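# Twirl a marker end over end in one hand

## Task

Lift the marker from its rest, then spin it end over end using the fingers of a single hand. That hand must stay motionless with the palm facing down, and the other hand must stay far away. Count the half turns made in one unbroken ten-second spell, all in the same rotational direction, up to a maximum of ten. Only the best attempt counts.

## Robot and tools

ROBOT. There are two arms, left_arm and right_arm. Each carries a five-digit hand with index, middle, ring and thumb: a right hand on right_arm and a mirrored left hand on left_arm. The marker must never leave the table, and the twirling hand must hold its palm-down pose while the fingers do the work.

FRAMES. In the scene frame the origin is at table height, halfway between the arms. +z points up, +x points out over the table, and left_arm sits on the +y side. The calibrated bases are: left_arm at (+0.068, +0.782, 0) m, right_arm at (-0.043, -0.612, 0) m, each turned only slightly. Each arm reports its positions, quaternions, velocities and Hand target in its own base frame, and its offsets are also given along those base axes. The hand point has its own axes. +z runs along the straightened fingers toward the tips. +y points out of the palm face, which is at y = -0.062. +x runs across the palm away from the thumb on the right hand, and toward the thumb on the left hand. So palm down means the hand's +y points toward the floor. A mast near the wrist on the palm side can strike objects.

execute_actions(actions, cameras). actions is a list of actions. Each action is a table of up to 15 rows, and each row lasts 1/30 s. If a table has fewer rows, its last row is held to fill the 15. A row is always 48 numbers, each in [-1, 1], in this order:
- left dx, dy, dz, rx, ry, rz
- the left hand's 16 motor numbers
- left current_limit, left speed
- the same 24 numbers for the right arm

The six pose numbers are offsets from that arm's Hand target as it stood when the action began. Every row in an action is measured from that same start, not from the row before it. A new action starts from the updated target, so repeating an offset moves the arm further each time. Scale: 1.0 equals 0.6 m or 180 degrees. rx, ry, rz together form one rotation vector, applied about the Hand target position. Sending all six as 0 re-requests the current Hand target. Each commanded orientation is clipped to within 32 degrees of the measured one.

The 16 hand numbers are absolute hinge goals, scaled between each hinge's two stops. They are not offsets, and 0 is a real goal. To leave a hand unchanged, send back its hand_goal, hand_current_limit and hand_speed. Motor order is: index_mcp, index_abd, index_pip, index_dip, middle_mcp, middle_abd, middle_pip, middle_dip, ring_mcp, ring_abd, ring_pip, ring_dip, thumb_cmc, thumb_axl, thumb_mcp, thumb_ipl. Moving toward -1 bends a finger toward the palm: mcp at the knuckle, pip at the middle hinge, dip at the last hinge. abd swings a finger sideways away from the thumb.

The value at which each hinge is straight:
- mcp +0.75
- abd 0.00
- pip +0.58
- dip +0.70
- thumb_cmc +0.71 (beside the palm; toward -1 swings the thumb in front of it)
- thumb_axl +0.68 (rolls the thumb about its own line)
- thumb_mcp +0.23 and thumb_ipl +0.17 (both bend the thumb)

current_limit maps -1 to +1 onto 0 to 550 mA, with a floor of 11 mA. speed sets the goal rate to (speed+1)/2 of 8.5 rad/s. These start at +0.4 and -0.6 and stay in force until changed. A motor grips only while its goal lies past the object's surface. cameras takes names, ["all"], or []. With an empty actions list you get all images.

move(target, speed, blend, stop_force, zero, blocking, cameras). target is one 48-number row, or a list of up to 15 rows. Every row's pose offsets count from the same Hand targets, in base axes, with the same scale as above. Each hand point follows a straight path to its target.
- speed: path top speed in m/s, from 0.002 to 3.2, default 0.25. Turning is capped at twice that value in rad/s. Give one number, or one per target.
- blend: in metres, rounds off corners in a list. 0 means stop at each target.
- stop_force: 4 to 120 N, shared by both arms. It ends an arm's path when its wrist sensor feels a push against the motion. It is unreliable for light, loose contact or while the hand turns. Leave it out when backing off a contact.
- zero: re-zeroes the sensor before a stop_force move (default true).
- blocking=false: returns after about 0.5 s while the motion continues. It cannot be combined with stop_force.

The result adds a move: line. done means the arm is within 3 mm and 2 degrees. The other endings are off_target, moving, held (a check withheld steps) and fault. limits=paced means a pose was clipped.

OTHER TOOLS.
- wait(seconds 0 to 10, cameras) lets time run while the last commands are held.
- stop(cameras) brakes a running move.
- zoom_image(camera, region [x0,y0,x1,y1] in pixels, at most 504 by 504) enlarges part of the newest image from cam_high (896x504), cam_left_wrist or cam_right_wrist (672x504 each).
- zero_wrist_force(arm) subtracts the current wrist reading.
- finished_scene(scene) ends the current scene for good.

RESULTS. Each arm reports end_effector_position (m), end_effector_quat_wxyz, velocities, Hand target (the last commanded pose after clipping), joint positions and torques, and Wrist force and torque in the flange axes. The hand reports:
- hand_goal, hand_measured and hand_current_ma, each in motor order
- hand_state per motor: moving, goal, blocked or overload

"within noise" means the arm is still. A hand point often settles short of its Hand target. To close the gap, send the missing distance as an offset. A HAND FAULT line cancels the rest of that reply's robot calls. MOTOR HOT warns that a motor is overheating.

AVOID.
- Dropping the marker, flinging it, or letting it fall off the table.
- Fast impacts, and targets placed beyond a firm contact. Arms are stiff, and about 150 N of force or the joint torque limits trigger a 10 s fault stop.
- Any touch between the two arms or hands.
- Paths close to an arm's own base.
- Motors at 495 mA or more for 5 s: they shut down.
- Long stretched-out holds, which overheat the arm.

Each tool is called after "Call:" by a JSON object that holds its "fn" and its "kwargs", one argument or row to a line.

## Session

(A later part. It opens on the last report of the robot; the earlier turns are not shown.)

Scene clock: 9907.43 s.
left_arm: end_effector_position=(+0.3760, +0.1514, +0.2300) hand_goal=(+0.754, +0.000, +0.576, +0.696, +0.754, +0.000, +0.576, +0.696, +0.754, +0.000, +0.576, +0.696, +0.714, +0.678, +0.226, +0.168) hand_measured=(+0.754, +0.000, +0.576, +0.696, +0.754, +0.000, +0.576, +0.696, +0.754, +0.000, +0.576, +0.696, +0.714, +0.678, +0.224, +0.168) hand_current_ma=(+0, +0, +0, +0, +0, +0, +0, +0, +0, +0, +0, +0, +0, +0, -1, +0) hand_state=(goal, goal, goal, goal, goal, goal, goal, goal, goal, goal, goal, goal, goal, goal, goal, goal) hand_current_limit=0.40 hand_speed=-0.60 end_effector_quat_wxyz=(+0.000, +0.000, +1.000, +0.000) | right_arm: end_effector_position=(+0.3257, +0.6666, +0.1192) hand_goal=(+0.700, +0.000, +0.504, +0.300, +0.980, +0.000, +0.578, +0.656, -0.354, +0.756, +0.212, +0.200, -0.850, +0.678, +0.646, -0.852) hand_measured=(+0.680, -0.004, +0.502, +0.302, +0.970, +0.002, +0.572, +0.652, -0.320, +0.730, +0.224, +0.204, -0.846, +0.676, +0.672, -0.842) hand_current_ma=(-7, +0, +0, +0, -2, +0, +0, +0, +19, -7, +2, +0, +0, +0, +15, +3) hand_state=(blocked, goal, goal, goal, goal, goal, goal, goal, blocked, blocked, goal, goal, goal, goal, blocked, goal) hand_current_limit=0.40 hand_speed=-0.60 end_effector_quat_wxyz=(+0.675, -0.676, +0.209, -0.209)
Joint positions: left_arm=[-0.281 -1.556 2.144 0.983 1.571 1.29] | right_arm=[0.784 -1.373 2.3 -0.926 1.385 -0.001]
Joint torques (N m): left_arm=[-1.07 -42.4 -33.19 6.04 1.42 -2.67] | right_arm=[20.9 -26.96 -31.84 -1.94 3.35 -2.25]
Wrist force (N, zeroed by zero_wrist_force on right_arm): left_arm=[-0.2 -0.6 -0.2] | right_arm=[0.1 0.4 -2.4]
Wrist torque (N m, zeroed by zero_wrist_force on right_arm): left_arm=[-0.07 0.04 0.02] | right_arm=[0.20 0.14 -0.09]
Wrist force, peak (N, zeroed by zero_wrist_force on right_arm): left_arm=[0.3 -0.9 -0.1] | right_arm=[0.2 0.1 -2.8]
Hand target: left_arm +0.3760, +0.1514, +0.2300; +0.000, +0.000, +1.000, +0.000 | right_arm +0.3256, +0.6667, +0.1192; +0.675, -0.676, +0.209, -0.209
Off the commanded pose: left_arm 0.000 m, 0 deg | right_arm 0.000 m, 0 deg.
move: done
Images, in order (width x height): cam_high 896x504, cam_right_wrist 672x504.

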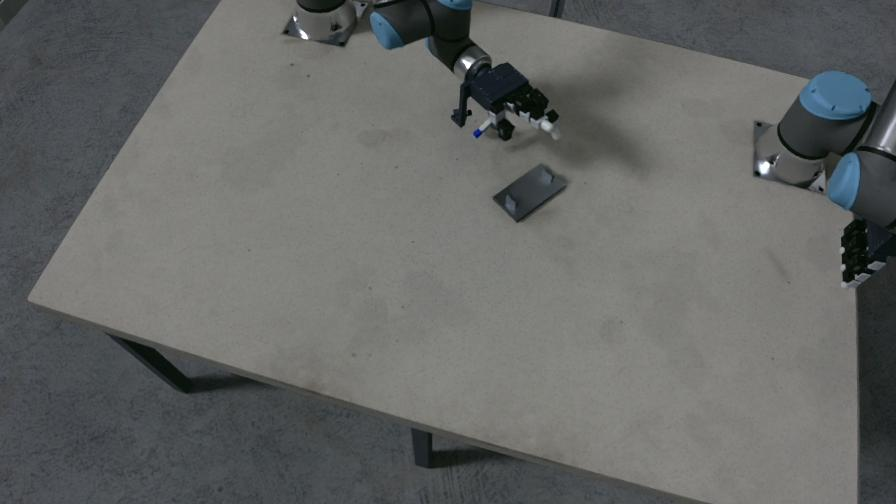

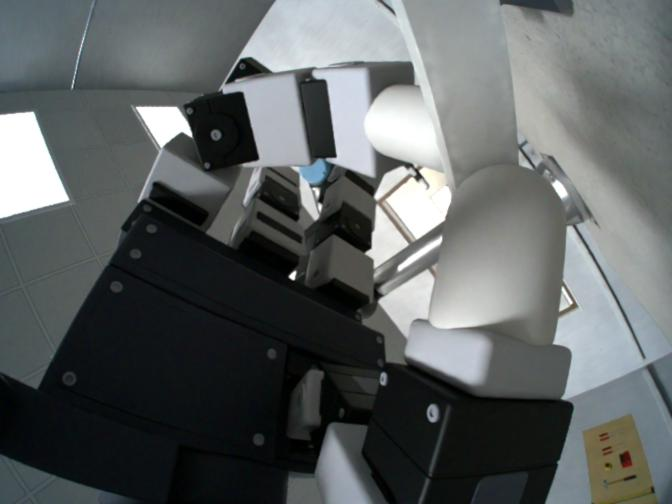

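Call:
{"fn": "execute_actions", "kwargs": {
  "actions": [
    [[0,0,0,0,0,0,0.754,0,0.576,0.696,0.754,0,0.576,0.696,0.754,0,0.576,0.696,0.714,0.678,0.226,0.168,0.4,-0.6,0,0,0,0,0,0,0.70,0,0.285,-1,0.98,0.0,0.577,0.656,-0.355,0.756,0.212,0.20,-0.850,0.677,0.645,-0.853,0.4,0.4],[0,0,0,0,0,0,0.754,0,0.576,0.696,0.754,0,0.576,0.696,0.754,0,0.576,0.696,0.714,0.678,0.226,0.168,0.4,-0.6,0,0,0,0,0,0,0.70,0,0.285,-1,0.98,0.0,0.577,0.656,-0.355,0.756,0.212,0.20,-0.850,0.677,0.645,-0.853,0.4,0.4],[0,0,0,0,0,0,0.754,0,0.576,0.696,0.754,0,0.576,0.696,0.754,0,0.576,0.696,0.714,0.678,0.226,0.168,0.4,-0.6,0,0,0,0,0,0,0.70,0,0.285,-1,0.98,0.0,0.577,0.656,-0.355,0.756,0.212,0.20,-0.850,0.677,0.645,-0.853,0.4,0.4],[0,0,0,0,0,0,0.754,0,0.576,0.696,0.754,0,0.576,0.696,0.754,0,0.576,0.696,0.714,0.678,0.226,0.168,0.4,-0.6,0,0,0,0,0,0,0.70,0,0.285,-1,0.98,0.0,0.577,0.656,-0.355,0.756,0.212,0.20,-0.850,0.677,0.645,-0.853,0.4,0.4],[0,0,0,0,0,0,0.754,0,0.576,0.696,0.754,0,0.576,0.696,0.754,0,0.576,0.696,0.714,0.678,0.226,0.168,0.4,-0.6,0,0,0,0,0,0,0.70,0,0.285,-1,0.98,0.0,0.577,0.656,-0.355,0.756,0.212,0.20,-0.850,0.677,0.645,-0.853,0.4,0.4],[0,0,0,0,0,0,0.754,0,0.576,0.696,0.754,0,0.576,0.696,0.754,0,0.576,0.696,0.714,0.678,0.226,0.168,0.4,-0.6,0,0,0,0,0,0,0.70,0,0.285,-1,0.98,0.0,0.577,0.656,-0.355,0.756,0.212,0.20,-0.850,0.677,0.645,-0.853,0.4,0.4],[0,0,0,0,0,0,0.754,0,0.576,0.696,0.754,0,0.576,0.696,0.754,0,0.576,0.696,0.714,0.678,0.226,0.168,0.4,-0.6,0,0,0,0,0,0,0.25,-0.1,0.285,-1,0.98,0.0,0.577,0.656,-0.355,0.756,0.212,0.20,-0.850,0.677,0.645,-0.853,0.4,0.3],[0,0,0,0,0,0,0.754,0,0.576,0.696,0.754,0,0.576,0.696,0.754,0,0.576,0.696,0.714,0.678,0.226,0.168,0.4,-0.6,0,0,0,0,0,0,0.25,-0.1,0.285,-1,0.98,0.0,0.577,0.656,-0.355,0.756,0.212,0.20,-0.850,0.677,0.645,-0.853,0.4,0.3],[0,0,0,0,0,0,0.754,0,0.576,0.696,0.754,0,0.576,0.696,0.754,0,0.576,0.696,0.714,0.678,0.226,0.168,0.4,-0.6,0,0,0,0,0,0,0.25,-0.1,0.285,-1,0.98,0.0,0.577,0.656,-0.355,0.756,0.212,0.20,-0.850,0.677,0.645,-0.853,0.4,0.3],[0,0,0,0,0,0,0.754,0,0.576,0.696,0.754,0,0.576,0.696,0.754,0,0.576,0.696,0.714,0.678,0.226,0.168,0.4,-0.6,0,0,0,0,0,0,0.25,-0.1,0.285,-1,0.98,0.0,0.577,0.656,-0.355,0.756,0.212,0.20,-0.850,0.677,0.645,-0.853,0.4,0.3],[0,0,0,0,0,0,0.754,0,0.576,0.696,0.754,0,0.576,0.696,0.754,0,0.576,0.696,0.714,0.678,0.226,0.168,0.4,-0.6,0,0,0,0,0,0,0.25,-0.245,0.285,-1,0.98,0.0,0.577,0.656,-0.355,0.756,0.212,0.20,-0.850,0.677,0.645,-0.853,0.4,0.3]],
    [[0,0,0,0,0,0,0.754,0,0.576,0.696,0.754,0,0.576,0.696,0.754,0,0.576,0.696,0.714,0.678,0.226,0.168,0.4,-0.6,0,0,0,0,0,0,-0.44,-0.245,0.285,-1,0.98,0.0,0.577,0.656,-0.355,0.756,0.212,0.20,-0.850,0.677,0.645,-0.853,0.4,-0.2],[0,0,0,0,0,0,0.754,0,0.576,0.696,0.754,0,0.576,0.696,0.754,0,0.576,0.696,0.714,0.678,0.226,0.168,0.4,-0.6,0,0,0,0,0,0,-0.44,-0.245,0.285,-1,0.98,0.0,0.577,0.656,-0.355,0.756,0.212,0.20,-0.850,0.677,0.645,-0.853,0.4,-0.2],[0,0,0,0,0,0,0.754,0,0.576,0.696,0.754,0,0.576,0.696,0.754,0,0.576,0.696,0.714,0.678,0.226,0.168,0.4,-0.6,0,0,0,0,0,0,-0.44,-0.245,0.285,-1,0.98,0.0,0.577,0.656,-0.355,0.756,0.212,0.20,-0.850,0.677,0.645,-0.853,0.4,-0.2],[0,0,0,0,0,0,0.754,0,0.576,0.696,0.754,0,0.576,0.696,0.754,0,0.576,0.696,0.714,0.678,0.226,0.168,0.4,-0.6,0,0,0,0,0,0,-0.44,-0.245,0.285,-1,0.98,0.0,0.577,0.656,-0.355,0.756,0.212,0.20,-0.850,0.677,0.645,-0.853,0.4,-0.2],[0,0,0,0,0,0,0.754,0,0.576,0.696,0.754,0,0.576,0.696,0.754,0,0.576,0.696,0.714,0.678,0.226,0.168,0.4,-0.6,0,0,0,0,0,0,-0.44,-0.245,0.285,-1,0.98,0.0,0.577,0.656,-0.355,0.756,0.212,0.20,-0.850,0.677,0.645,-0.853,0.4,-0.2],[0,0,0,0,0,0,0.754,0,0.576,0.696,0.754,0,0.576,0.696,0.754,0,0.576,0.696,0.714,0.678,0.226,0.168,0.4,-0.6,0,0,0,0,0,0,-0.44,-0.245,0.285,-1,0.98,0.0,0.577,0.656,-0.355,0.756,0.212,0.20,-0.850,0.677,0.645,-0.853,0.4,-0.2],[0,0,0,0,0,0,0.754,0,0.576,0.696,0.754,0,0.576,0.696,0.754,0,0.576,0.696,0.714,0.678,0.226,0.168,0.4,-0.6,0,0,0,0,0,0,-0.44,-0.245,0.285,-1,0.98,0.0,0.577,0.656,-0.355,0.756,0.212,0.20,-0.850,0.677,0.645,-0.853,0.4,-0.2],[0,0,0,0,0,0,0.754,0,0.576,0.696,0.754,0,0.576,0.696,0.754,0,0.576,0.696,0.714,0.678,0.226,0.168,0.4,-0.6,0,0,0,0,0,0,-0.44,-0.245,0.285,-1,0.98,0.0,0.577,0.656,-0.355,0.756,0.212,0.20,-0.850,0.677,0.645,-0.853,0.4,-0.2],[0,0,0,0,0,0,0.754,0,0.576,0.696,0.754,0,0.576,0.696,0.754,0,0.576,0.696,0.714,0.678,0.226,0.168,0.4,-0.6,0,0,0,0,0,0,-0.44,-0.245,0.285,-1,0.98,0.0,0.577,0.656,-0.355,0.756,0.212,0.20,-0.850,0.677,0.645,-0.853,0.4,-0.2],[0,0,0,0,0,0,0.754,0,0.576,0.696,0.754,0,0.576,0.696,0.754,0,0.576,0.696,0.714,0.678,0.226,0.168,0.4,-0.6,0,0,0,0,0,0,-0.467,-0.245,0.285,-0.917,0.98,0.0,0.577,0.656,-0.355,0.756,0.212,0.20,-0.850,0.677,0.645,-0.853,0.4,-0.3],[0,0,0,0,0,0,0.754,0,0.576,0.696,0.754,0,0.576,0.696,0.754,0,0.576,0.696,0.714,0.678,0.226,0.168,0.4,-0.6,0,0,0,0,0,0,-0.467,-0.245,0.285,-0.917,0.98,0.0,0.577,0.656,-0.355,0.756,0.212,0.20,-0.850,0.677,0.645,-0.853,0.4,-0.3],[0,0,0,0,0,0,0.754,0,0.576,0.696,0.754,0,0.576,0.696,0.754,0,0.576,0.696,0.714,0.678,0.226,0.168,0.4,-0.6,0,0,0,0,0,0,-0.504,-0.078,0.504,-0.807,0.98,0.0,0.577,0.656,-0.355,0.756,0.212,0.20,-0.850,0.677,0.645,-0.853,0.4,-0.3]],
    [[0,0,0,0,0,0,0.754,0,0.576,0.696,0.754,0,0.576,0.696,0.754,0,0.576,0.696,0.714,0.678,0.226,0.168,0.4,-0.6,0,0,0,0,0,0,-0.504,-0.078,0.504,-0.807,0.98,0.0,0.577,0.656,-0.355,0.756,0.212,0.20,-0.850,0.677,0.645,-0.853,0.4,-0.3],[0,0,0,0,0,0,0.754,0,0.576,0.696,0.754,0,0.576,0.696,0.754,0,0.576,0.696,0.714,0.678,0.226,0.168,0.4,-0.6,0,0,0,0,0,0,-0.504,-0.078,0.504,-0.807,0.98,0.0,0.577,0.656,-0.355,0.756,0.212,0.20,-0.850,0.677,0.645,-0.853,0.4,-0.3],[0,0,0,0,0,0,0.754,0,0.576,0.696,0.754,0,0.576,0.696,0.754,0,0.576,0.696,0.714,0.678,0.226,0.168,0.4,-0.6,0,0,0,0,0,0,-0.487,-0.045,0.504,-0.485,0.98,0.0,0.577,0.656,-0.355,0.756,0.212,0.20,-0.850,0.677,0.645,-0.853,0.4,-0.3]]
  ],
  "cameras": ["cam_high","cam_right_wrist"]
}}

Call:
{"fn": "zoom_image", "kwargs": {
  "camera": "cam_high",
  "region": [440, 60, 580, 160]
}}

Scene clock: 9954.67 s.
left_arm: end_effector_position=(+0.3760, +0.1514, +0.2300) hand_goal=(+0.754, +0.000, +0.576, +0.696, +0.754, +0.000, +0.576, +0.696, +0.754, +0.000, +0.576, +0.696, +0.714, +0.678, +0.226, +0.168) hand_measured=(+0.754, +0.000, +0.576, +0.696, +0.754, +0.000, +0.576, +0.696, +0.754, +0.000, +0.576, +0.696, +0.714, +0.678, +0.224, +0.168) hand_current_ma=(+0, +0, +0, +0, +0, +0, +0, +0, +0, +0, +0, +0, +0, +0, -1, +0) hand_state=(goal, goal, goal, goal, goal, goal, goal, goal, goal, goal, goal, goal, goal, goal, goal, goal) hand_current_limit=0.40 hand_speed=-0.60 end_effector_quat_wxyz=(+0.000, +0.000, +1.000, +0.000) | right_arm: end_effector_position=(+0.3256, +0.6667, +0.1192) hand_goal=(-0.486, -0.044, +0.504, -0.484, +0.980, +0.000, +0.578, +0.656, -0.354, +0.756, +0.212, +0.200, -0.850, +0.678, +0.646, -0.852) hand_measured=(-0.490, -0.048, +0.502, -0.486, +0.970, +0.002, +0.572, +0.652, -0.320, +0.738, +0.226, +0.206, -0.846, +0.676, +0.672, -0.842) hand_current_ma=(+0, +0, +0, +0, -2, +0, +0, +0, +19, -4, +3, +0, +0, +0, +15, +3) hand_state=(goal, goal, goal, goal, goal, goal, goal, goal, blocked, goal, goal, goal, goal, goal, blocked, goal) hand_current_limit=0.40 hand_speed=-0.30 end_effector_quat_wxyz=(+0.675, -0.676, +0.209, -0.209)
Joint positions: left_arm=[-0.281 -1.556 2.144 0.983 1.571 1.29] | right_arm=[0.784 -1.373 2.3 -0.927 1.385 -0.001]
Joint torques (N m): left_arm=[-0.69 -43.31 -32.78 5.92 1.64 -2.41] | right_arm=[17.28 -26.27 -30.05 -3.5 2.74 -2.31]
Wrist force (N, zeroed by zero_wrist_force on right_arm): left_arm=[0.1 -0.9 -0.1] | right_arm=[-0.1 0.3 -2.2]
Wrist torque (N m, zeroed by zero_wrist_force on right_arm): left_arm=[-0.12 0.00 0.06] | right_arm=[0.23 0.15 -0.08]
Wrist force, peak (N, zeroed by zero_wrist_force on right_arm): left_arm=[-0.4 -1.0 -0.1] | right_arm=[0.0 0.6 -2.8]
Hand target: left_arm +0.3760, +0.1514, +0.2300; +0.000, +0.000, +1.000, +0.000 | right_arm +0.3256, +0.6667, +0.1192; +0.675, -0.676, +0.209, -0.209
Off the commanded pose: left_arm 0.000 m, 0 deg | right_arm 0.000 m, 0 deg.
Images, in order (width x height): cam_high 896x504, cam_right_wrist 672x504.

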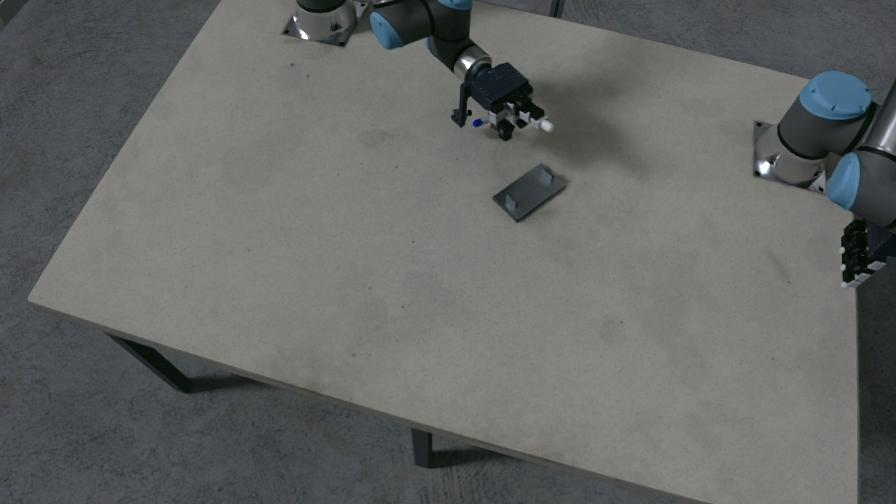

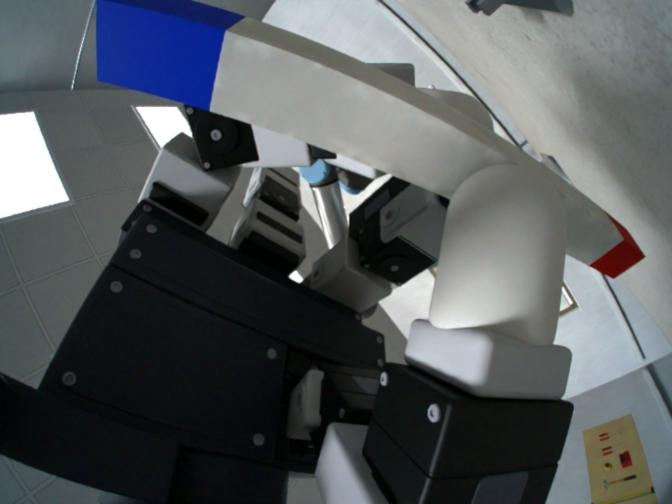

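Scaled by 3.600 from the camera's 896x504 image, which has a finer 1280x720 frame.

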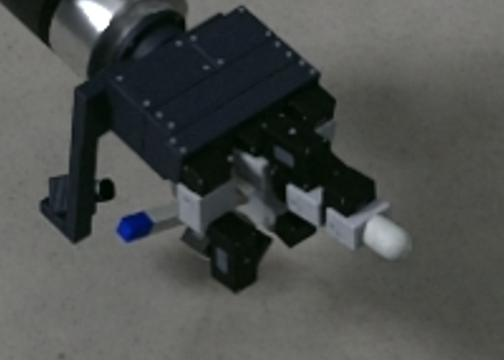

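Call:
{"fn": "execute_actions", "kwargs": {
  "actions": [
    [[0,0,0,0,0,0,0.754,0,0.576,0.696,0.754,0,0.576,0.696,0.754,0,0.576,0.696,0.714,0.678,0.226,0.168,0.4,-0.6,0,0,0,0,0,0,-0.50,-0.07,0.504,-0.26,0.98,0.0,0.577,0.656,-0.355,0.756,0.212,0.20,-0.850,0.677,0.645,-0.853,1.0,1.0],[0,0,0,0,0,0,0.754,0,0.576,0.696,0.754,0,0.576,0.696,0.754,0,0.576,0.696,0.714,0.678,0.226,0.168,0.4,-0.6,0,0,0,0,0,0,-0.525,-0.11,0.504,-0.09,0.98,0.0,0.577,0.656,-0.355,0.756,0.212,0.20,-0.850,0.677,0.645,-0.853,1.0,1.0],[0,0,0,0,0,0,0.754,0,0.576,0.696,0.754,0,0.576,0.696,0.754,0,0.576,0.696,0.714,0.678,0.226,0.168,0.4,-0.6,0,0,0,0,0,0,-0.537,-0.14,0.504,0.02,0.98,0.0,0.577,0.656,-0.355,0.756,0.212,0.20,-0.850,0.677,0.645,-0.853,1.0,1.0],[0,0,0,0,0,0,0.754,0,0.576,0.696,0.754,0,0.576,0.696,0.754,0,0.576,0.696,0.714,0.678,0.226,0.168,0.4,-0.6,0,0,0,0,0,0,-0.56,-0.27,0.504,0.16,0.98,0.0,0.577,0.656,-0.355,0.756,0.212,0.20,-0.850,0.677,0.645,-0.853,1.0,1.0],[0,0,0,0,0,0,0.754,0,0.576,0.696,0.754,0,0.576,0.696,0.754,0,0.576,0.696,0.714,0.678,0.226,0.168,0.4,-0.6,0,0,0,0,0,0,-0.60,-0.42,0.504,0.36,0.98,0.0,0.577,0.656,-0.355,0.756,0.212,0.20,-0.850,0.677,0.645,-0.853,1.0,1.0],[0,0,0,0,0,0,0.754,0,0.576,0.696,0.754,0,0.576,0.696,0.754,0,0.576,0.696,0.714,0.678,0.226,0.168,0.4,-0.6,0,0,0,0,0,0,-0.62,-0.48,0.504,0.42,0.98,0.0,0.577,0.656,-0.355,0.756,0.212,0.20,-0.850,0.677,0.645,-0.853,1.0,1.0],[0,0,0,0,0,0,0.754,0,0.576,0.696,0.754,0,0.576,0.696,0.754,0,0.576,0.696,0.714,0.678,0.226,0.168,0.4,-0.6,0,0,0,0,0,0,0.1,-0.1,0.504,0.3,0.98,0.0,0.577,0.656,-0.355,0.756,0.212,0.20,-0.850,0.677,0.645,-0.853,1.0,1.0]]
  ],
  "cameras": ["cam_high","cam_right_wrist"]
}}

Call:
{"fn": "zoom_image", "kwargs": {
  "camera": "cam_high",
  "region": [440, 60, 580, 160]
}}

Scene clock: 9972.63 s.
left_arm: end_effector_position=(+0.3760, +0.1514, +0.2300) hand_goal=(+0.754, +0.000, +0.576, +0.696, +0.754, +0.000, +0.576, +0.696, +0.754, +0.000, +0.576, +0.696, +0.714, +0.678, +0.226, +0.168) hand_measured=(+0.754, +0.000, +0.576, +0.696, +0.754, +0.000, +0.576, +0.696, +0.754, +0.000, +0.576, +0.696, +0.714, +0.678, +0.224, +0.168) hand_current_ma=(+0, +0, +0, +0, +0, +0, +0, +0, +0, +0, +0, +0, +0, +0, -1, +0) hand_state=(goal, goal, goal, goal, goal, goal, goal, goal, goal, goal, goal, goal, goal, goal, goal, goal) hand_current_limit=0.40 hand_speed=-0.60 end_effector_quat_wxyz=(+0.000, +0.000, +1.000, +0.000) | right_arm: end_effector_position=(+0.3256, +0.6667, +0.1192) hand_goal=(+0.100, -0.100, +0.504, +0.300, +0.980, +0.000, +0.578, +0.656, -0.354, +0.756, +0.212, +0.200, -0.850, +0.678, +0.646, -0.852) hand_measured=(+0.086, -0.100, +0.502, +0.302, +0.970, +0.002, +0.572, +0.652, -0.320, +0.732, +0.224, +0.204, -0.846, +0.676, +0.672, -0.842) hand_current_ma=(-3, +0, +0, +0, -2, +0, +0, +0, +19, -6, +2, +0, +0, +0, +16, +3) hand_state=(goal, goal, goal, goal, goal, goal, goal, goal, blocked, blocked, goal, goal, goal, goal, blocked, goal) hand_current_limit=1.00 hand_speed=1.00 end_effector_quat_wxyz=(+0.675, -0.676, +0.209, -0.209)
Joint positions: left_arm=[-0.281 -1.556 2.144 0.983 1.571 1.29] | right_arm=[0.784 -1.373 2.3 -0.927 1.385 -0.001]
Joint torques (N m): left_arm=[-1.25 -42.56 -33.21 6.08 1.25 -2.27] | right_arm=[13.3 -34.94 -22.53 0.56 1.79 -1.58]
Wrist force (N, zeroed by zero_wrist_force on right_arm): left_arm=[-0.3 -0.9 0.0] | right_arm=[0.4 0.5 -2.5]
Wrist torque (N m, zeroed by zero_wrist_force on right_arm): left_arm=[-0.13 0.05 0.03] | right_arm=[0.25 0.10 -0.03]
Wrist force, peak (N, zeroed by zero_wrist_force on right_arm): left_arm=[0.0 -1.0 0.2] | right_arm=[0.7 0.6 -3.1]
Hand target: left_arm +0.3760, +0.1514, +0.2300; +0.000, +0.000, +1.000, +0.000 | right_arm +0.3256, +0.6667, +0.1192; +0.675, -0.676, +0.209, -0.209
Off the commanded pose: left_arm 0.000 m, 0 deg | right_arm 0.000 m, 0 deg.
Images, in order (width x height): cam_high 896x504, cam_right_wrist 672x504.

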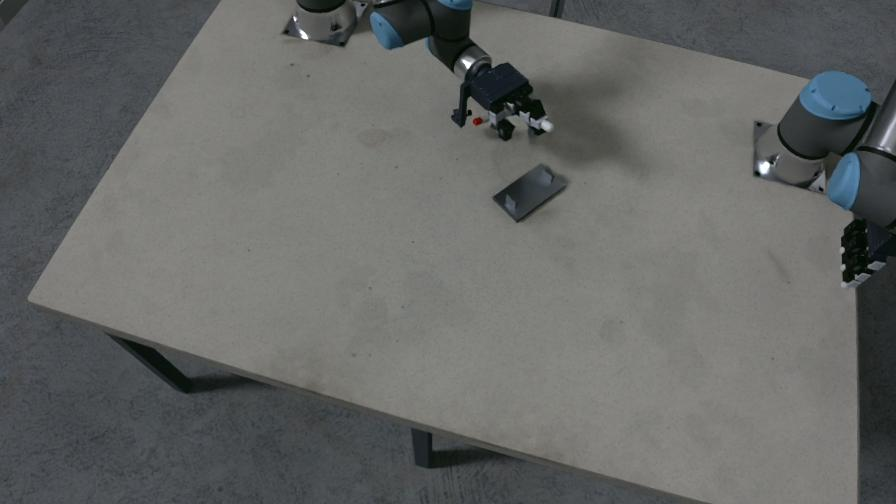

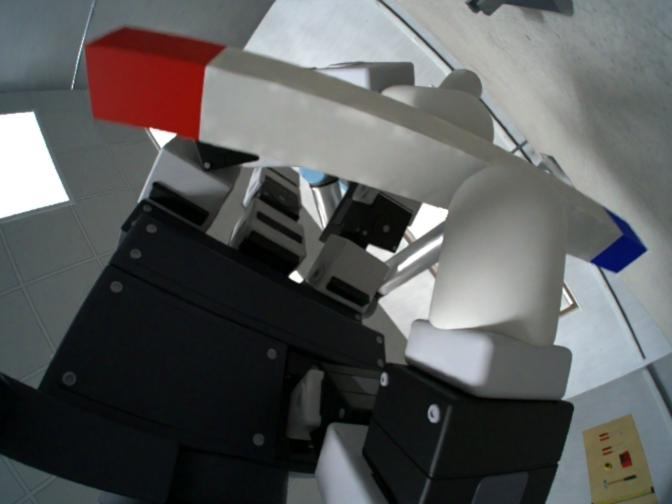

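Scaled by 3.600 from the camera's 896x504 image, which has a finer 1280x720 frame.

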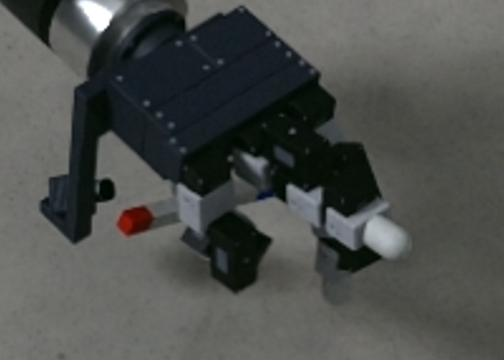

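Call:
{"fn": "execute_actions", "kwargs": {
  "actions": [
    [[0,0,0,0,0,0,0.754,0,0.576,0.696,0.754,0,0.576,0.696,0.754,0,0.576,0.696,0.714,0.678,0.226,0.168,0.4,-0.6,0,0,0,0,0,0,0.2,-0.045,0.504,-0.485,0.98,0.0,0.577,0.656,-0.355,0.756,0.212,0.20,-0.850,0.677,0.645,-0.853,0.6,0.3],[0,0,0,0,0,0,0.754,0,0.576,0.696,0.754,0,0.576,0.696,0.754,0,0.576,0.696,0.714,0.678,0.226,0.168,0.4,-0.6,0,0,0,0,0,0,0.2,-0.045,0.504,-0.485,0.98,0.0,0.577,0.656,-0.355,0.756,0.212,0.20,-0.850,0.677,0.645,-0.853,0.6,0.3],[0,0,0,0,0,0,0.754,0,0.576,0.696,0.754,0,0.576,0.696,0.754,0,0.576,0.696,0.714,0.678,0.226,0.168,0.4,-0.6,0,0,0,0,0,0,0.2,-0.045,0.504,-0.485,0.98,0.0,0.577,0.656,-0.355,0.756,0.212,0.20,-0.850,0.677,0.645,-0.853,0.6,0.3],[0,0,0,0,0,0,0.754,0,0.576,0.696,0.754,0,0.576,0.696,0.754,0,0.576,0.696,0.714,0.678,0.226,0.168,0.4,-0.6,0,0,0,0,0,0,0.2,-0.045,0.504,-0.485,0.98,0.0,0.577,0.656,-0.355,0.756,0.212,0.20,-0.850,0.677,0.645,-0.853,0.6,0.3],[0,0,0,0,0,0,0.754,0,0.576,0.696,0.754,0,0.576,0.696,0.754,0,0.576,0.696,0.714,0.678,0.226,0.168,0.4,-0.6,0,0,0,0,0,0,0.2,-0.045,0.504,-0.485,0.98,0.0,0.577,0.656,-0.355,0.756,0.212,0.20,-0.850,0.677,0.645,-0.853,0.6,0.3],[0,0,0,0,0,0,0.754,0,0.576,0.696,0.754,0,0.576,0.696,0.754,0,0.576,0.696,0.714,0.678,0.226,0.168,0.4,-0.6,0,0,0,0,0,0,-0.487,-0.045,0.504,-0.485,0.98,0.0,0.577,0.656,-0.355,0.756,0.212,0.20,-0.850,0.677,0.645,-0.853,0.6,0.0]],
    [[0,0,0,0,0,0,0.754,0,0.576,0.696,0.754,0,0.576,0.696,0.754,0,0.576,0.696,0.714,0.678,0.226,0.168,0.4,-0.6,0,0,0,0,0,0,-0.50,-0.07,0.504,-0.26,0.98,0.0,0.577,0.656,-0.355,0.756,0.212,0.20,-0.850,0.677,0.645,-0.853,1.0,1.0],[0,0,0,0,0,0,0.754,0,0.576,0.696,0.754,0,0.576,0.696,0.754,0,0.576,0.696,0.714,0.678,0.226,0.168,0.4,-0.6,0,0,0,0,0,0,-0.525,-0.11,0.504,-0.09,0.98,0.0,0.577,0.656,-0.355,0.756,0.212,0.20,-0.850,0.677,0.645,-0.853,1.0,1.0],[0,0,0,0,0,0,0.754,0,0.576,0.696,0.754,0,0.576,0.696,0.754,0,0.576,0.696,0.714,0.678,0.226,0.168,0.4,-0.6,0,0,0,0,0,0,-0.537,-0.14,0.504,0.02,0.98,0.0,0.577,0.656,-0.355,0.756,0.212,0.20,-0.850,0.677,0.645,-0.853,1.0,1.0],[0,0,0,0,0,0,0.754,0,0.576,0.696,0.754,0,0.576,0.696,0.754,0,0.576,0.696,0.714,0.678,0.226,0.168,0.4,-0.6,0,0,0,0,0,0,-0.56,-0.27,0.504,0.16,0.98,0.0,0.577,0.656,-0.355,0.756,0.212,0.20,-0.850,0.677,0.645,-0.853,1.0,1.0],[0,0,0,0,0,0,0.754,0,0.576,0.696,0.754,0,0.576,0.696,0.754,0,0.576,0.696,0.714,0.678,0.226,0.168,0.4,-0.6,0,0,0,0,0,0,-0.60,-0.42,0.504,0.36,0.98,0.0,0.577,0.656,-0.355,0.756,0.212,0.20,-0.850,0.677,0.645,-0.853,1.0,1.0],[0,0,0,0,0,0,0.754,0,0.576,0.696,0.754,0,0.576,0.696,0.754,0,0.576,0.696,0.714,0.678,0.226,0.168,0.4,-0.6,0,0,0,0,0,0,-0.62,-0.48,0.504,0.42,0.98,0.0,0.577,0.656,-0.355,0.756,0.212,0.20,-0.850,0.677,0.645,-0.853,1.0,1.0],[0,0,0,0,0,0,0.754,0,0.576,0.696,0.754,0,0.576,0.696,0.754,0,0.576,0.696,0.714,0.678,0.226,0.168,0.4,-0.6,0,0,0,0,0,0,0.1,-0.1,0.504,0.3,0.98,0.0,0.577,0.656,-0.355,0.756,0.212,0.20,-0.850,0.677,0.645,-0.853,1.0,1.0]]
  ],
  "cameras": ["cam_high","cam_right_wrist"]
}}

Call:
{"fn": "zoom_image", "kwargs": {
  "camera": "cam_high",
  "region": [440, 60, 580, 160]
}}

Scene clock: 9999.10 s.
left_arm: end_effector_position=(+0.3760, +0.1514, +0.2300) hand_goal=(+0.754, +0.000, +0.576, +0.696, +0.754, +0.000, +0.576, +0.696, +0.754, +0.000, +0.576, +0.696, +0.714, +0.678, +0.226, +0.168) hand_measured=(+0.754, +0.000, +0.576, +0.696, +0.754, +0.000, +0.576, +0.696, +0.754, +0.000, +0.576, +0.696, +0.714, +0.678, +0.224, +0.168) hand_current_ma=(+0, +0, +0, +0, +0, +0, +0, +0, +0, +0, +0, +0, +0, +0, -1, +0) hand_state=(goal, goal, goal, goal, goal, goal, goal, goal, goal, goal, goal, goal, goal, goal, goal, goal) hand_current_limit=0.40 hand_speed=-0.60 end_effector_quat_wxyz=(+0.000, +0.000, +1.000, +0.000) | right_arm: end_effector_position=(+0.3256, +0.6667, +0.1192) hand_goal=(+0.100, -0.100, +0.504, +0.300, +0.980, +0.000, +0.578, +0.656, -0.354, +0.756, +0.212, +0.200, -0.850, +0.678, +0.646, -0.852) hand_measured=(+0.086, -0.100, +0.502, +0.302, +0.970, +0.002, +0.572, +0.652, -0.320, +0.732, +0.224, +0.204, -0.846, +0.676, +0.672, -0.840) hand_current_ma=(-3, +0, +0, +0, -2, +0, +0, +0, +18, -6, +2, +0, +0, +0, +17, +4) hand_state=(goal, goal, goal, goal, goal, goal, goal, goal, blocked, blocked, goal, goal, goal, goal, blocked, goal) hand_current_limit=1.00 hand_speed=1.00 end_effector_quat_wxyz=(+0.675, -0.676, +0.209, -0.209)
Joint positions: left_arm=[-0.281 -1.556 2.144 0.983 1.571 1.29] | right_arm=[0.784 -1.373 2.3 -0.927 1.385 -0.001]
Joint torques (N m): left_arm=[-1.87 -43.26 -33.78 6.04 1.68 -2.57] | right_arm=[-0.9 -52.08 -22.39 0.64 -1.56 -0.43]
Wrist force (N, zeroed by zero_wrist_force on right_arm): left_arm=[0.1 -0.9 0.0] | right_arm=[0.0 0.4 -2.2]
Wrist torque (N m, zeroed by zero_wrist_force on right_arm): left_arm=[-0.12 0.01 0.05] | right_arm=[0.20 0.14 -0.07]
Wrist force, peak (N, zeroed by zero_wrist_force on right_arm): left_arm=[-0.1 -1.0 0.1] | right_arm=[0.3 0.5 -3.2]
Hand target: left_arm +0.3760, +0.1514, +0.2300; +0.000, +0.000, +1.000, +0.000 | right_arm +0.3256, +0.6667, +0.1192; +0.675, -0.676, +0.209, -0.209
Off the commanded pose: left_arm 0.000 m, 0 deg | right_arm 0.000 m, 0 deg.
Images, in order (width x height): cam_high 896x504, cam_right_wrist 672x504.

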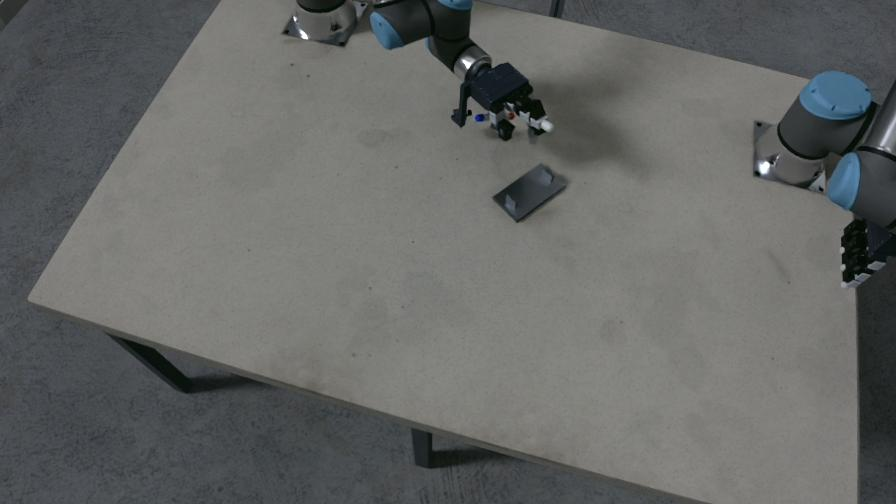

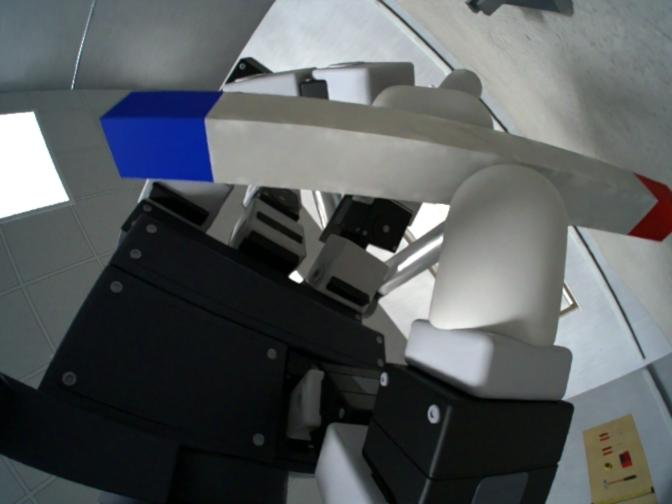

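Scaled by 3.600 from the camera's 896x504 image, which has a finer 1280x720 frame.

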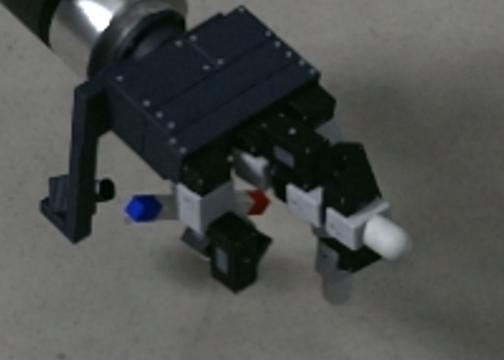

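Call:
{"fn": "execute_actions", "kwargs": {
  "actions": [
    [[0,0,0,0,0,0,0.754,0,0.576,0.696,0.754,0,0.576,0.696,0.754,0,0.576,0.696,0.714,0.678,0.226,0.168,0.4,-0.6,0,0,0,0,0,0,0.2,-0.045,0.504,-0.485,0.98,0,0.577,0.656,-0.355,0.756,0.212,0.2,-0.85,0.677,0.645,-0.853,0.6,0.5],[0,0,0,0,0,0,0.754,0,0.576,0.696,0.754,0,0.576,0.696,0.754,0,0.576,0.696,0.714,0.678,0.226,0.168,0.4,-0.6,0,0,0,0,0,0,0.2,-0.045,0.504,-0.485,0.98,0,0.577,0.656,-0.355,0.756,0.212,0.2,-0.85,0.677,0.645,-0.853,0.6,0.5],[0,0,0,0,0,0,0.754,0,0.576,0.696,0.754,0,0.576,0.696,0.754,0,0.576,0.696,0.714,0.678,0.226,0.168,0.4,-0.6,0,0,0,0,0,0,0.2,-0.045,0.504,-0.485,0.98,0,0.577,0.656,-0.355,0.756,0.212,0.2,-0.85,0.677,0.645,-0.853,0.6,0.5],[0,0,0,0,0,0,0.754,0,0.576,0.696,0.754,0,0.576,0.696,0.754,0,0.576,0.696,0.714,0.678,0.226,0.168,0.4,-0.6,0,0,0,0,0,0,0.2,-0.045,0.504,-0.485,0.98,0,0.577,0.656,-0.355,0.756,0.212,0.2,-0.85,0.677,0.645,-0.853,0.6,0.5],[0,0,0,0,0,0,0.754,0,0.576,0.696,0.754,0,0.576,0.696,0.754,0,0.576,0.696,0.714,0.678,0.226,0.168,0.4,-0.6,0,0,0,0,0,0,-0.487,-0.045,0.504,-0.485,0.98,0,0.577,0.656,-0.355,0.756,0.212,0.2,-0.85,0.677,0.645,-0.853,0.6,0],[0,0,0,0,0,0,0.754,0,0.576,0.696,0.754,0,0.576,0.696,0.754,0,0.576,0.696,0.714,0.678,0.226,0.168,0.4,-0.6,0,0,0,0,0,0,-0.487,-0.045,0.504,-0.485,0.98,0,0.577,0.656,-0.355,0.756,0.212,0.2,-0.85,0.677,0.645,-0.853,0.6,0],[0,0,0,0,0,0,0.754,0,0.576,0.696,0.754,0,0.576,0.696,0.754,0,0.576,0.696,0.714,0.678,0.226,0.168,0.4,-0.6,0,0,0,0,0,0,-0.487,-0.045,0.504,-0.485,0.98,0,0.577,0.656,-0.355,0.756,0.212,0.2,-0.85,0.677,0.645,-0.853,0.6,0],[0,0,0,0,0,0,0.754,0,0.576,0.696,0.754,0,0.576,0.696,0.754,0,0.576,0.696,0.714,0.678,0.226,0.168,0.4,-0.6,0,0,0,0,0,0,-0.487,-0.045,0.504,-0.485,0.98,0,0.577,0.656,-0.355,0.756,0.212,0.2,-0.85,0.677,0.645,-0.853,0.6,0],[0,0,0,0,0,0,0.754,0,0.576,0.696,0.754,0,0.576,0.696,0.754,0,0.576,0.696,0.714,0.678,0.226,0.168,0.4,-0.6,0,0,0,0,0,0,-0.487,-0.045,0.504,-0.485,0.98,0,0.577,0.656,-0.355,0.756,0.212,0.2,-0.85,0.677,0.645,-0.853,0.6,0],[0,0,0,0,0,0,0.754,0,0.576,0.696,0.754,0,0.576,0.696,0.754,0,0.576,0.696,0.714,0.678,0.226,0.168,0.4,-0.6,0,0,0,0,0,0,-0.487,-0.045,0.504,-0.485,0.98,0,0.577,0.656,-0.355,0.756,0.212,0.2,-0.85,0.677,0.645,-0.853,0.6,0],[0,0,0,0,0,0,0.754,0,0.576,0.696,0.754,0,0.576,0.696,0.754,0,0.576,0.696,0.714,0.678,0.226,0.168,0.4,-0.6,0,0,0,0,0,0,-0.487,-0.045,0.504,-0.485,0.98,0,0.577,0.656,-0.355,0.756,0.212,0.2,-0.85,0.677,0.645,-0.853,0.6,0],[0,0,0,0,0,0,0.754,0,0.576,0.696,0.754,0,0.576,0.696,0.754,0,0.576,0.696,0.714,0.678,0.226,0.168,0.4,-0.6,0,0,0,0,0,0,-0.487,-0.045,0.504,-0.485,0.98,0,0.577,0.656,-0.355,0.756,0.212,0.2,-0.85,0.677,0.645,-0.853,0.6,0],[0,0,0,0,0,0,0.754,0,0.576,0.696,0.754,0,0.576,0.696,0.754,0,0.576,0.696,0.714,0.678,0.226,0.168,0.4,-0.6,0,0,0,0,0,0,-0.487,-0.045,0.504,-0.485,0.98,0,0.577,0.656,-0.355,0.756,0.212,0.2,-0.85,0.677,0.645,-0.853,0.6,0],[0,0,0,0,0,0,0.754,0,0.576,0.696,0.754,0,0.576,0.696,0.754,0,0.576,0.696,0.714,0.678,0.226,0.168,0.4,-0.6,0,0,0,0,0,0,-0.5,-0.07,0.504,-0.26,0.98,0,0.577,0.656,-0.355,0.756,0.212,0.2,-0.85,0.677,0.645,-0.853,1,1],[0,0,0,0,0,0,0.754,0,0.576,0.696,0.754,0,0.576,0.696,0.754,0,0.576,0.696,0.714,0.678,0.226,0.168,0.4,-0.6,0,0,0,0,0,0,-0.525,-0.11,0.504,-0.09,0.98,0,0.577,0.656,-0.355,0.756,0.212,0.2,-0.85,0.677,0.645,-0.853,1,1]],
    [[0,0,0,0,0,0,0.754,0,0.576,0.696,0.754,0,0.576,0.696,0.754,0,0.576,0.696,0.714,0.678,0.226,0.168,0.4,-0.6,0,0,0,0,0,0,-0.537,-0.14,0.504,0.02,0.98,0,0.577,0.656,-0.355,0.756,0.212,0.2,-0.85,0.677,0.645,-0.853,1,1],[0,0,0,0,0,0,0.754,0,0.576,0.696,0.754,0,0.576,0.696,0.754,0,0.576,0.696,0.714,0.678,0.226,0.168,0.4,-0.6,0,0,0,0,0,0,-0.56,-0.27,0.504,0.16,0.98,0,0.577,0.656,-0.355,0.756,0.212,0.2,-0.85,0.677,0.645,-0.853,1,1],[0,0,0,0,0,0,0.754,0,0.576,0.696,0.754,0,0.576,0.696,0.754,0,0.576,0.696,0.714,0.678,0.226,0.168,0.4,-0.6,0,0,0,0,0,0,-0.6,-0.42,0.504,0.36,0.98,0,0.577,0.656,-0.355,0.756,0.212,0.2,-0.85,0.677,0.645,-0.853,1,1],[0,0,0,0,0,0,0.754,0,0.576,0.696,0.754,0,0.576,0.696,0.754,0,0.576,0.696,0.714,0.678,0.226,0.168,0.4,-0.6,0,0,0,0,0,0,-0.62,-0.48,0.504,0.42,0.98,0,0.577,0.656,-0.355,0.756,0.212,0.2,-0.85,0.677,0.645,-0.853,1,1],[0,0,0,0,0,0,0.754,0,0.576,0.696,0.754,0,0.576,0.696,0.754,0,0.576,0.696,0.714,0.678,0.226,0.168,0.4,-0.6,0,0,0,0,0,0,0.1,-0.1,0.504,0.3,0.98,0,0.577,0.656,-0.355,0.756,0.212,0.2,-0.85,0.677,0.645,-0.853,1,1],[0,0,0,0,0,0,0.754,0,0.576,0.696,0.754,0,0.576,0.696,0.754,0,0.576,0.696,0.714,0.678,0.226,0.168,0.4,-0.6,0,0,0,0,0,0,0.1,-0.1,0.504,0.3,0.98,0,0.577,0.656,-0.355,0.756,0.212,0.2,-0.85,0.677,0.645,-0.853,1,1],[0,0,0,0,0,0,0.754,0,0.576,0.696,0.754,0,0.576,0.696,0.754,0,0.576,0.696,0.714,0.678,0.226,0.168,0.4,-0.6,0,0,0,0,0,0,0.1,-0.1,0.504,0.3,0.98,0,0.577,0.656,-0.355,0.756,0.212,0.2,-0.85,0.677,0.645,-0.853,1,1],[0,0,0,0,0,0,0.754,0,0.576,0.696,0.754,0,0.576,0.696,0.754,0,0.576,0.696,0.714,0.678,0.226,0.168,0.4,-0.6,0,0,0,0,0,0,0.1,-0.1,0.504,0.3,0.98,0,0.577,0.656,-0.355,0.756,0.212,0.2,-0.85,0.677,0.645,-0.853,1,1],[0,0,0,0,0,0,0.754,0,0.576,0.696,0.754,0,0.576,0.696,0.754,0,0.576,0.696,0.714,0.678,0.226,0.168,0.4,-0.6,0,0,0,0,0,0,0.1,-0.1,0.504,0.3,0.98,0,0.577,0.656,-0.355,0.756,0.212,0.2,-0.85,0.677,0.645,-0.853,1,1],[0,0,0,0,0,0,0.754,0,0.576,0.696,0.754,0,0.576,0.696,0.754,0,0.576,0.696,0.714,0.678,0.226,0.168,0.4,-0.6,0,0,0,0,0,0,0.2,-0.045,0.504,-0.485,0.98,0,0.577,0.656,-0.355,0.756,0.212,0.2,-0.85,0.677,0.645,-0.853,0.6,0.5],[0,0,0,0,0,0,0.754,0,0.576,0.696,0.754,0,0.576,0.696,0.754,0,0.576,0.696,0.714,0.678,0.226,0.168,0.4,-0.6,0,0,0,0,0,0,0.2,-0.045,0.504,-0.485,0.98,0,0.577,0.656,-0.355,0.756,0.212,0.2,-0.85,0.677,0.645,-0.853,0.6,0.5],[0,0,0,0,0,0,0.754,0,0.576,0.696,0.754,0,0.576,0.696,0.754,0,0.576,0.696,0.714,0.678,0.226,0.168,0.4,-0.6,0,0,0,0,0,0,0.2,-0.045,0.504,-0.485,0.98,0,0.577,0.656,-0.355,0.756,0.212,0.2,-0.85,0.677,0.645,-0.853,0.6,0.5],[0,0,0,0,0,0,0.754,0,0.576,0.696,0.754,0,0.576,0.696,0.754,0,0.576,0.696,0.714,0.678,0.226,0.168,0.4,-0.6,0,0,0,0,0,0,0.2,-0.045,0.504,-0.485,0.98,0,0.577,0.656,-0.355,0.756,0.212,0.2,-0.85,0.677,0.645,-0.853,0.6,0.5],[0,0,0,0,0,0,0.754,0,0.576,0.696,0.754,0,0.576,0.696,0.754,0,0.576,0.696,0.714,0.678,0.226,0.168,0.4,-0.6,0,0,0,0,0,0,-0.487,-0.045,0.504,-0.485,0.98,0,0.577,0.656,-0.355,0.756,0.212,0.2,-0.85,0.677,0.645,-0.853,0.6,0],[0,0,0,0,0,0,0.754,0,0.576,0.696,0.754,0,0.576,0.696,0.754,0,0.576,0.696,0.714,0.678,0.226,0.168,0.4,-0.6,0,0,0,0,0,0,-0.487,-0.045,0.504,-0.485,0.98,0,0.577,0.656,-0.355,0.756,0.212,0.2,-0.85,0.677,0.645,-0.853,0.6,0]],
    [[0,0,0,0,0,0,0.754,0,0.576,0.696,0.754,0,0.576,0.696,0.754,0,0.576,0.696,0.714,0.678,0.226,0.168,0.4,-0.6,0,0,0,0,0,0,-0.487,-0.045,0.504,-0.485,0.98,0,0.577,0.656,-0.355,0.756,0.212,0.2,-0.85,0.677,0.645,-0.853,0.6,0],[0,0,0,0,0,0,0.754,0,0.576,0.696,0.754,0,0.576,0.696,0.754,0,0.576,0.696,0.714,0.678,0.226,0.168,0.4,-0.6,0,0,0,0,0,0,-0.487,-0.045,0.504,-0.485,0.98,0,0.577,0.656,-0.355,0.756,0.212,0.2,-0.85,0.677,0.645,-0.853,0.6,0],[0,0,0,0,0,0,0.754,0,0.576,0.696,0.754,0,0.576,0.696,0.754,0,0.576,0.696,0.714,0.678,0.226,0.168,0.4,-0.6,0,0,0,0,0,0,-0.487,-0.045,0.504,-0.485,0.98,0,0.577,0.656,-0.355,0.756,0.212,0.2,-0.85,0.677,0.645,-0.853,0.6,0],[0,0,0,0,0,0,0.754,0,0.576,0.696,0.754,0,0.576,0.696,0.754,0,0.576,0.696,0.714,0.678,0.226,0.168,0.4,-0.6,0,0,0,0,0,0,-0.487,-0.045,0.504,-0.485,0.98,0,0.577,0.656,-0.355,0.756,0.212,0.2,-0.85,0.677,0.645,-0.853,0.6,0],[0,0,0,0,0,0,0.754,0,0.576,0.696,0.754,0,0.576,0.696,0.754,0,0.576,0.696,0.714,0.678,0.226,0.168,0.4,-0.6,0,0,0,0,0,0,-0.487,-0.045,0.504,-0.485,0.98,0,0.577,0.656,-0.355,0.756,0.212,0.2,-0.85,0.677,0.645,-0.853,0.6,0],[0,0,0,0,0,0,0.754,0,0.576,0.696,0.754,0,0.576,0.696,0.754,0,0.576,0.696,0.714,0.678,0.226,0.168,0.4,-0.6,0,0,0,0,0,0,-0.487,-0.045,0.504,-0.485,0.98,0,0.577,0.656,-0.355,0.756,0.212,0.2,-0.85,0.677,0.645,-0.853,0.6,0],[0,0,0,0,0,0,0.754,0,0.576,0.696,0.754,0,0.576,0.696,0.754,0,0.576,0.696,0.714,0.678,0.226,0.168,0.4,-0.6,0,0,0,0,0,0,-0.487,-0.045,0.504,-0.485,0.98,0,0.577,0.656,-0.355,0.756,0.212,0.2,-0.85,0.677,0.645,-0.853,0.6,0],[0,0,0,0,0,0,0.754,0,0.576,0.696,0.754,0,0.576,0.696,0.754,0,0.576,0.696,0.714,0.678,0.226,0.168,0.4,-0.6,0,0,0,0,0,0,-0.5,-0.07,0.504,-0.26,0.98,0,0.577,0.656,-0.355,0.756,0.212,0.2,-0.85,0.677,0.645,-0.853,1,1],[0,0,0,0,0,0,0.754,0,0.576,0.696,0.754,0,0.576,0.696,0.754,0,0.576,0.696,0.714,0.678,0.226,0.168,0.4,-0.6,0,0,0,0,0,0,-0.525,-0.11,0.504,-0.09,0.98,0,0.577,0.656,-0.355,0.756,0.212,0.2,-0.85,0.677,0.645,-0.853,1,1],[0,0,0,0,0,0,0.754,0,0.576,0.696,0.754,0,0.576,0.696,0.754,0,0.576,0.696,0.714,0.678,0.226,0.168,0.4,-0.6,0,0,0,0,0,0,-0.537,-0.14,0.504,0.02,0.98,0,0.577,0.656,-0.355,0.756,0.212,0.2,-0.85,0.677,0.645,-0.853,1,1],[0,0,0,0,0,0,0.754,0,0.576,0.696,0.754,0,0.576,0.696,0.754,0,0.576,0.696,0.714,0.678,0.226,0.168,0.4,-0.6,0,0,0,0,0,0,-0.56,-0.27,0.504,0.16,0.98,0,0.577,0.656,-0.355,0.756,0.212,0.2,-0.85,0.677,0.645,-0.853,1,1],[0,0,0,0,0,0,0.754,0,0.576,0.696,0.754,0,0.576,0.696,0.754,0,0.576,0.696,0.714,0.678,0.226,0.168,0.4,-0.6,0,0,0,0,0,0,-0.6,-0.42,0.504,0.36,0.98,0,0.577,0.656,-0.355,0.756,0.212,0.2,-0.85,0.677,0.645,-0.853,1,1],[0,0,0,0,0,0,0.754,0,0.576,0.696,0.754,0,0.576,0.696,0.754,0,0.576,0.696,0.714,0.678,0.226,0.168,0.4,-0.6,0,0,0,0,0,0,-0.62,-0.48,0.504,0.42,0.98,0,0.577,0.656,-0.355,0.756,0.212,0.2,-0.85,0.677,0.645,-0.853,1,1],[0,0,0,0,0,0,0.754,0,0.576,0.696,0.754,0,0.576,0.696,0.754,0,0.576,0.696,0.714,0.678,0.226,0.168,0.4,-0.6,0,0,0,0,0,0,0.1,-0.1,0.504,0.3,0.98,0,0.577,0.656,-0.355,0.756,0.212,0.2,-0.85,0.677,0.645,-0.853,1,1],[0,0,0,0,0,0,0.754,0,0.576,0.696,0.754,0,0.576,0.696,0.754,0,0.576,0.696,0.714,0.678,0.226,0.168,0.4,-0.6,0,0,0,0,0,0,0.1,-0.1,0.504,0.3,0.98,0,0.577,0.656,-0.355,0.756,0.212,0.2,-0.85,0.677,0.645,-0.853,1,1]]
  ],
  "cameras": ["cam_high","cam_right_wrist"]
}}

Call:
{"fn": "zoom_image", "kwargs": {
  "camera": "cam_high",
  "region": [440, 60, 580, 160]
}}

Scene clock: 10144.80 s.
left_arm: end_effector_position=(+0.3760, +0.1514, +0.2300) hand_goal=(+0.754, +0.000, +0.576, +0.696, +0.754, +0.000, +0.576, +0.696, +0.754, +0.000, +0.576, +0.696, +0.714, +0.678, +0.226, +0.168) hand_measured=(+0.754, +0.000, +0.576, +0.696, +0.754, +0.000, +0.576, +0.696, +0.754, +0.000, +0.576, +0.696, +0.714, +0.678, +0.224, +0.168) hand_current_ma=(+0, +0, +0, +0, +0, +0, +0, +0, +0, +0, +0, +0, +0, +0, -1, +0) hand_state=(goal, goal, goal, goal, goal, goal, goal, goal, goal, goal, goal, goal, goal, goal, goal, goal) hand_current_limit=0.40 hand_speed=-0.60 end_effector_quat_wxyz=(+0.000, +0.000, +1.000, +0.000) | right_arm: end_effector_position=(+0.3256, +0.6667, +0.1192) hand_goal=(+0.100, -0.100, +0.504, +0.300, +0.980, +0.000, +0.578, +0.656, -0.354, +0.756, +0.212, +0.200, -0.850, +0.678, +0.646, -0.852) hand_measured=(+0.086, -0.100, +0.502, +0.302, +0.970, +0.002, +0.572, +0.652, -0.320, +0.734, +0.222, +0.204, -0.844, +0.676, +0.672, -0.840) hand_current_ma=(-3, +0, +0, +0, -2, +0, +0, +0, +19, -6, +2, +0, +0, +0, +17, +4) hand_state=(goal, goal, goal, goal, goal, goal, goal, goal, blocked, blocked, goal, goal, goal, goal, blocked, goal) hand_current_limit=1.00 hand_speed=1.00 end_effector_quat_wxyz=(+0.675, -0.676, +0.209, -0.209)
Joint positions: left_arm=[-0.281 -1.556 2.144 0.983 1.571 1.29] | right_arm=[0.784 -1.373 2.3 -0.927 1.385 -0.001]
Joint torques (N m): left_arm=[-1.78 -41.57 -33.88 6.1 1.45 -2.6] | right_arm=[-16.89 -52.09 -21.9 -3.3 -2.47 0.25]
Wrist force (N, zeroed by zero_wrist_force on right_arm): left_arm=[0.2 -0.5 0.0] | right_arm=[0.0 0.5 -2.5]
Wrist torque (N m, zeroed by zero_wrist_force on right_arm): left_arm=[-0.07 0.00 0.05] | right_arm=[0.25 0.14 -0.06]
Wrist force, peak (N, zeroed by zero_wrist_force on right_arm): left_arm=[0.0 -1.0 0.0] | right_arm=[0.3 0.6 -3.2]
Hand target: left_arm +0.3760, +0.1514, +0.2300; +0.000, +0.000, +1.000, +0.000 | right_arm +0.3256, +0.6667, +0.1192; +0.675, -0.676, +0.209, -0.209
Off the commanded pose: left_arm 0.000 m, 0 deg | right_arm 0.000 m, 0 deg.
Images, in order (width x height): cam_high 896x504, cam_right_wrist 672x504.

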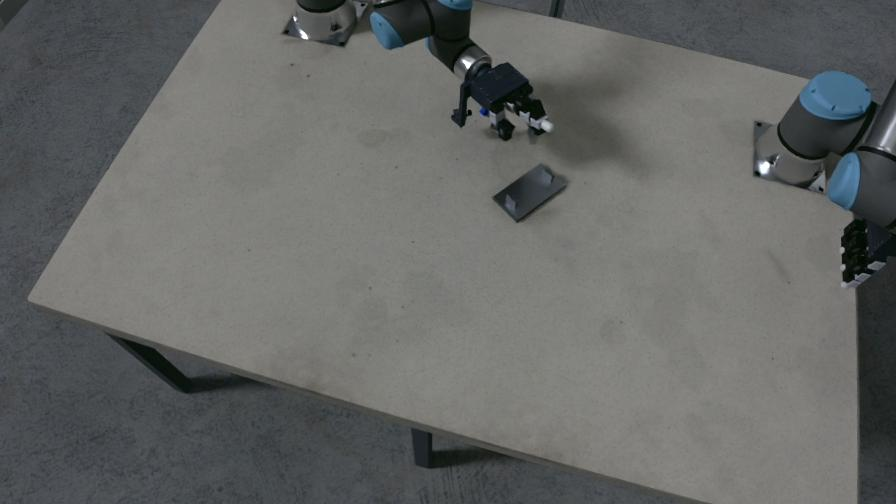

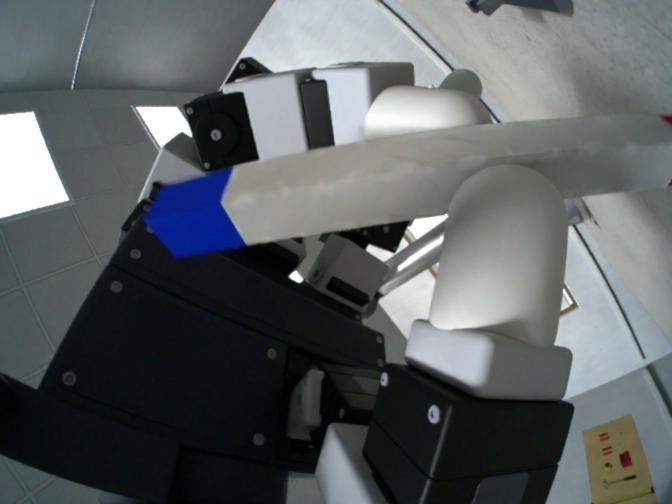

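Scaled by 3.600 from the camera's 896x504 image, which has a finer 1280x720 frame.

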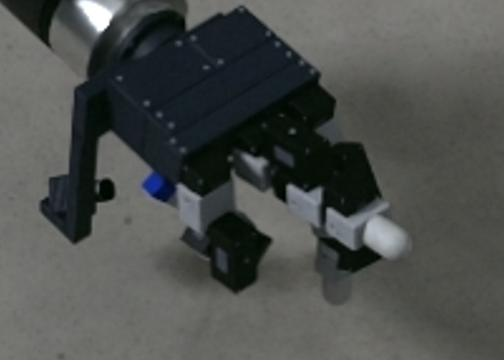

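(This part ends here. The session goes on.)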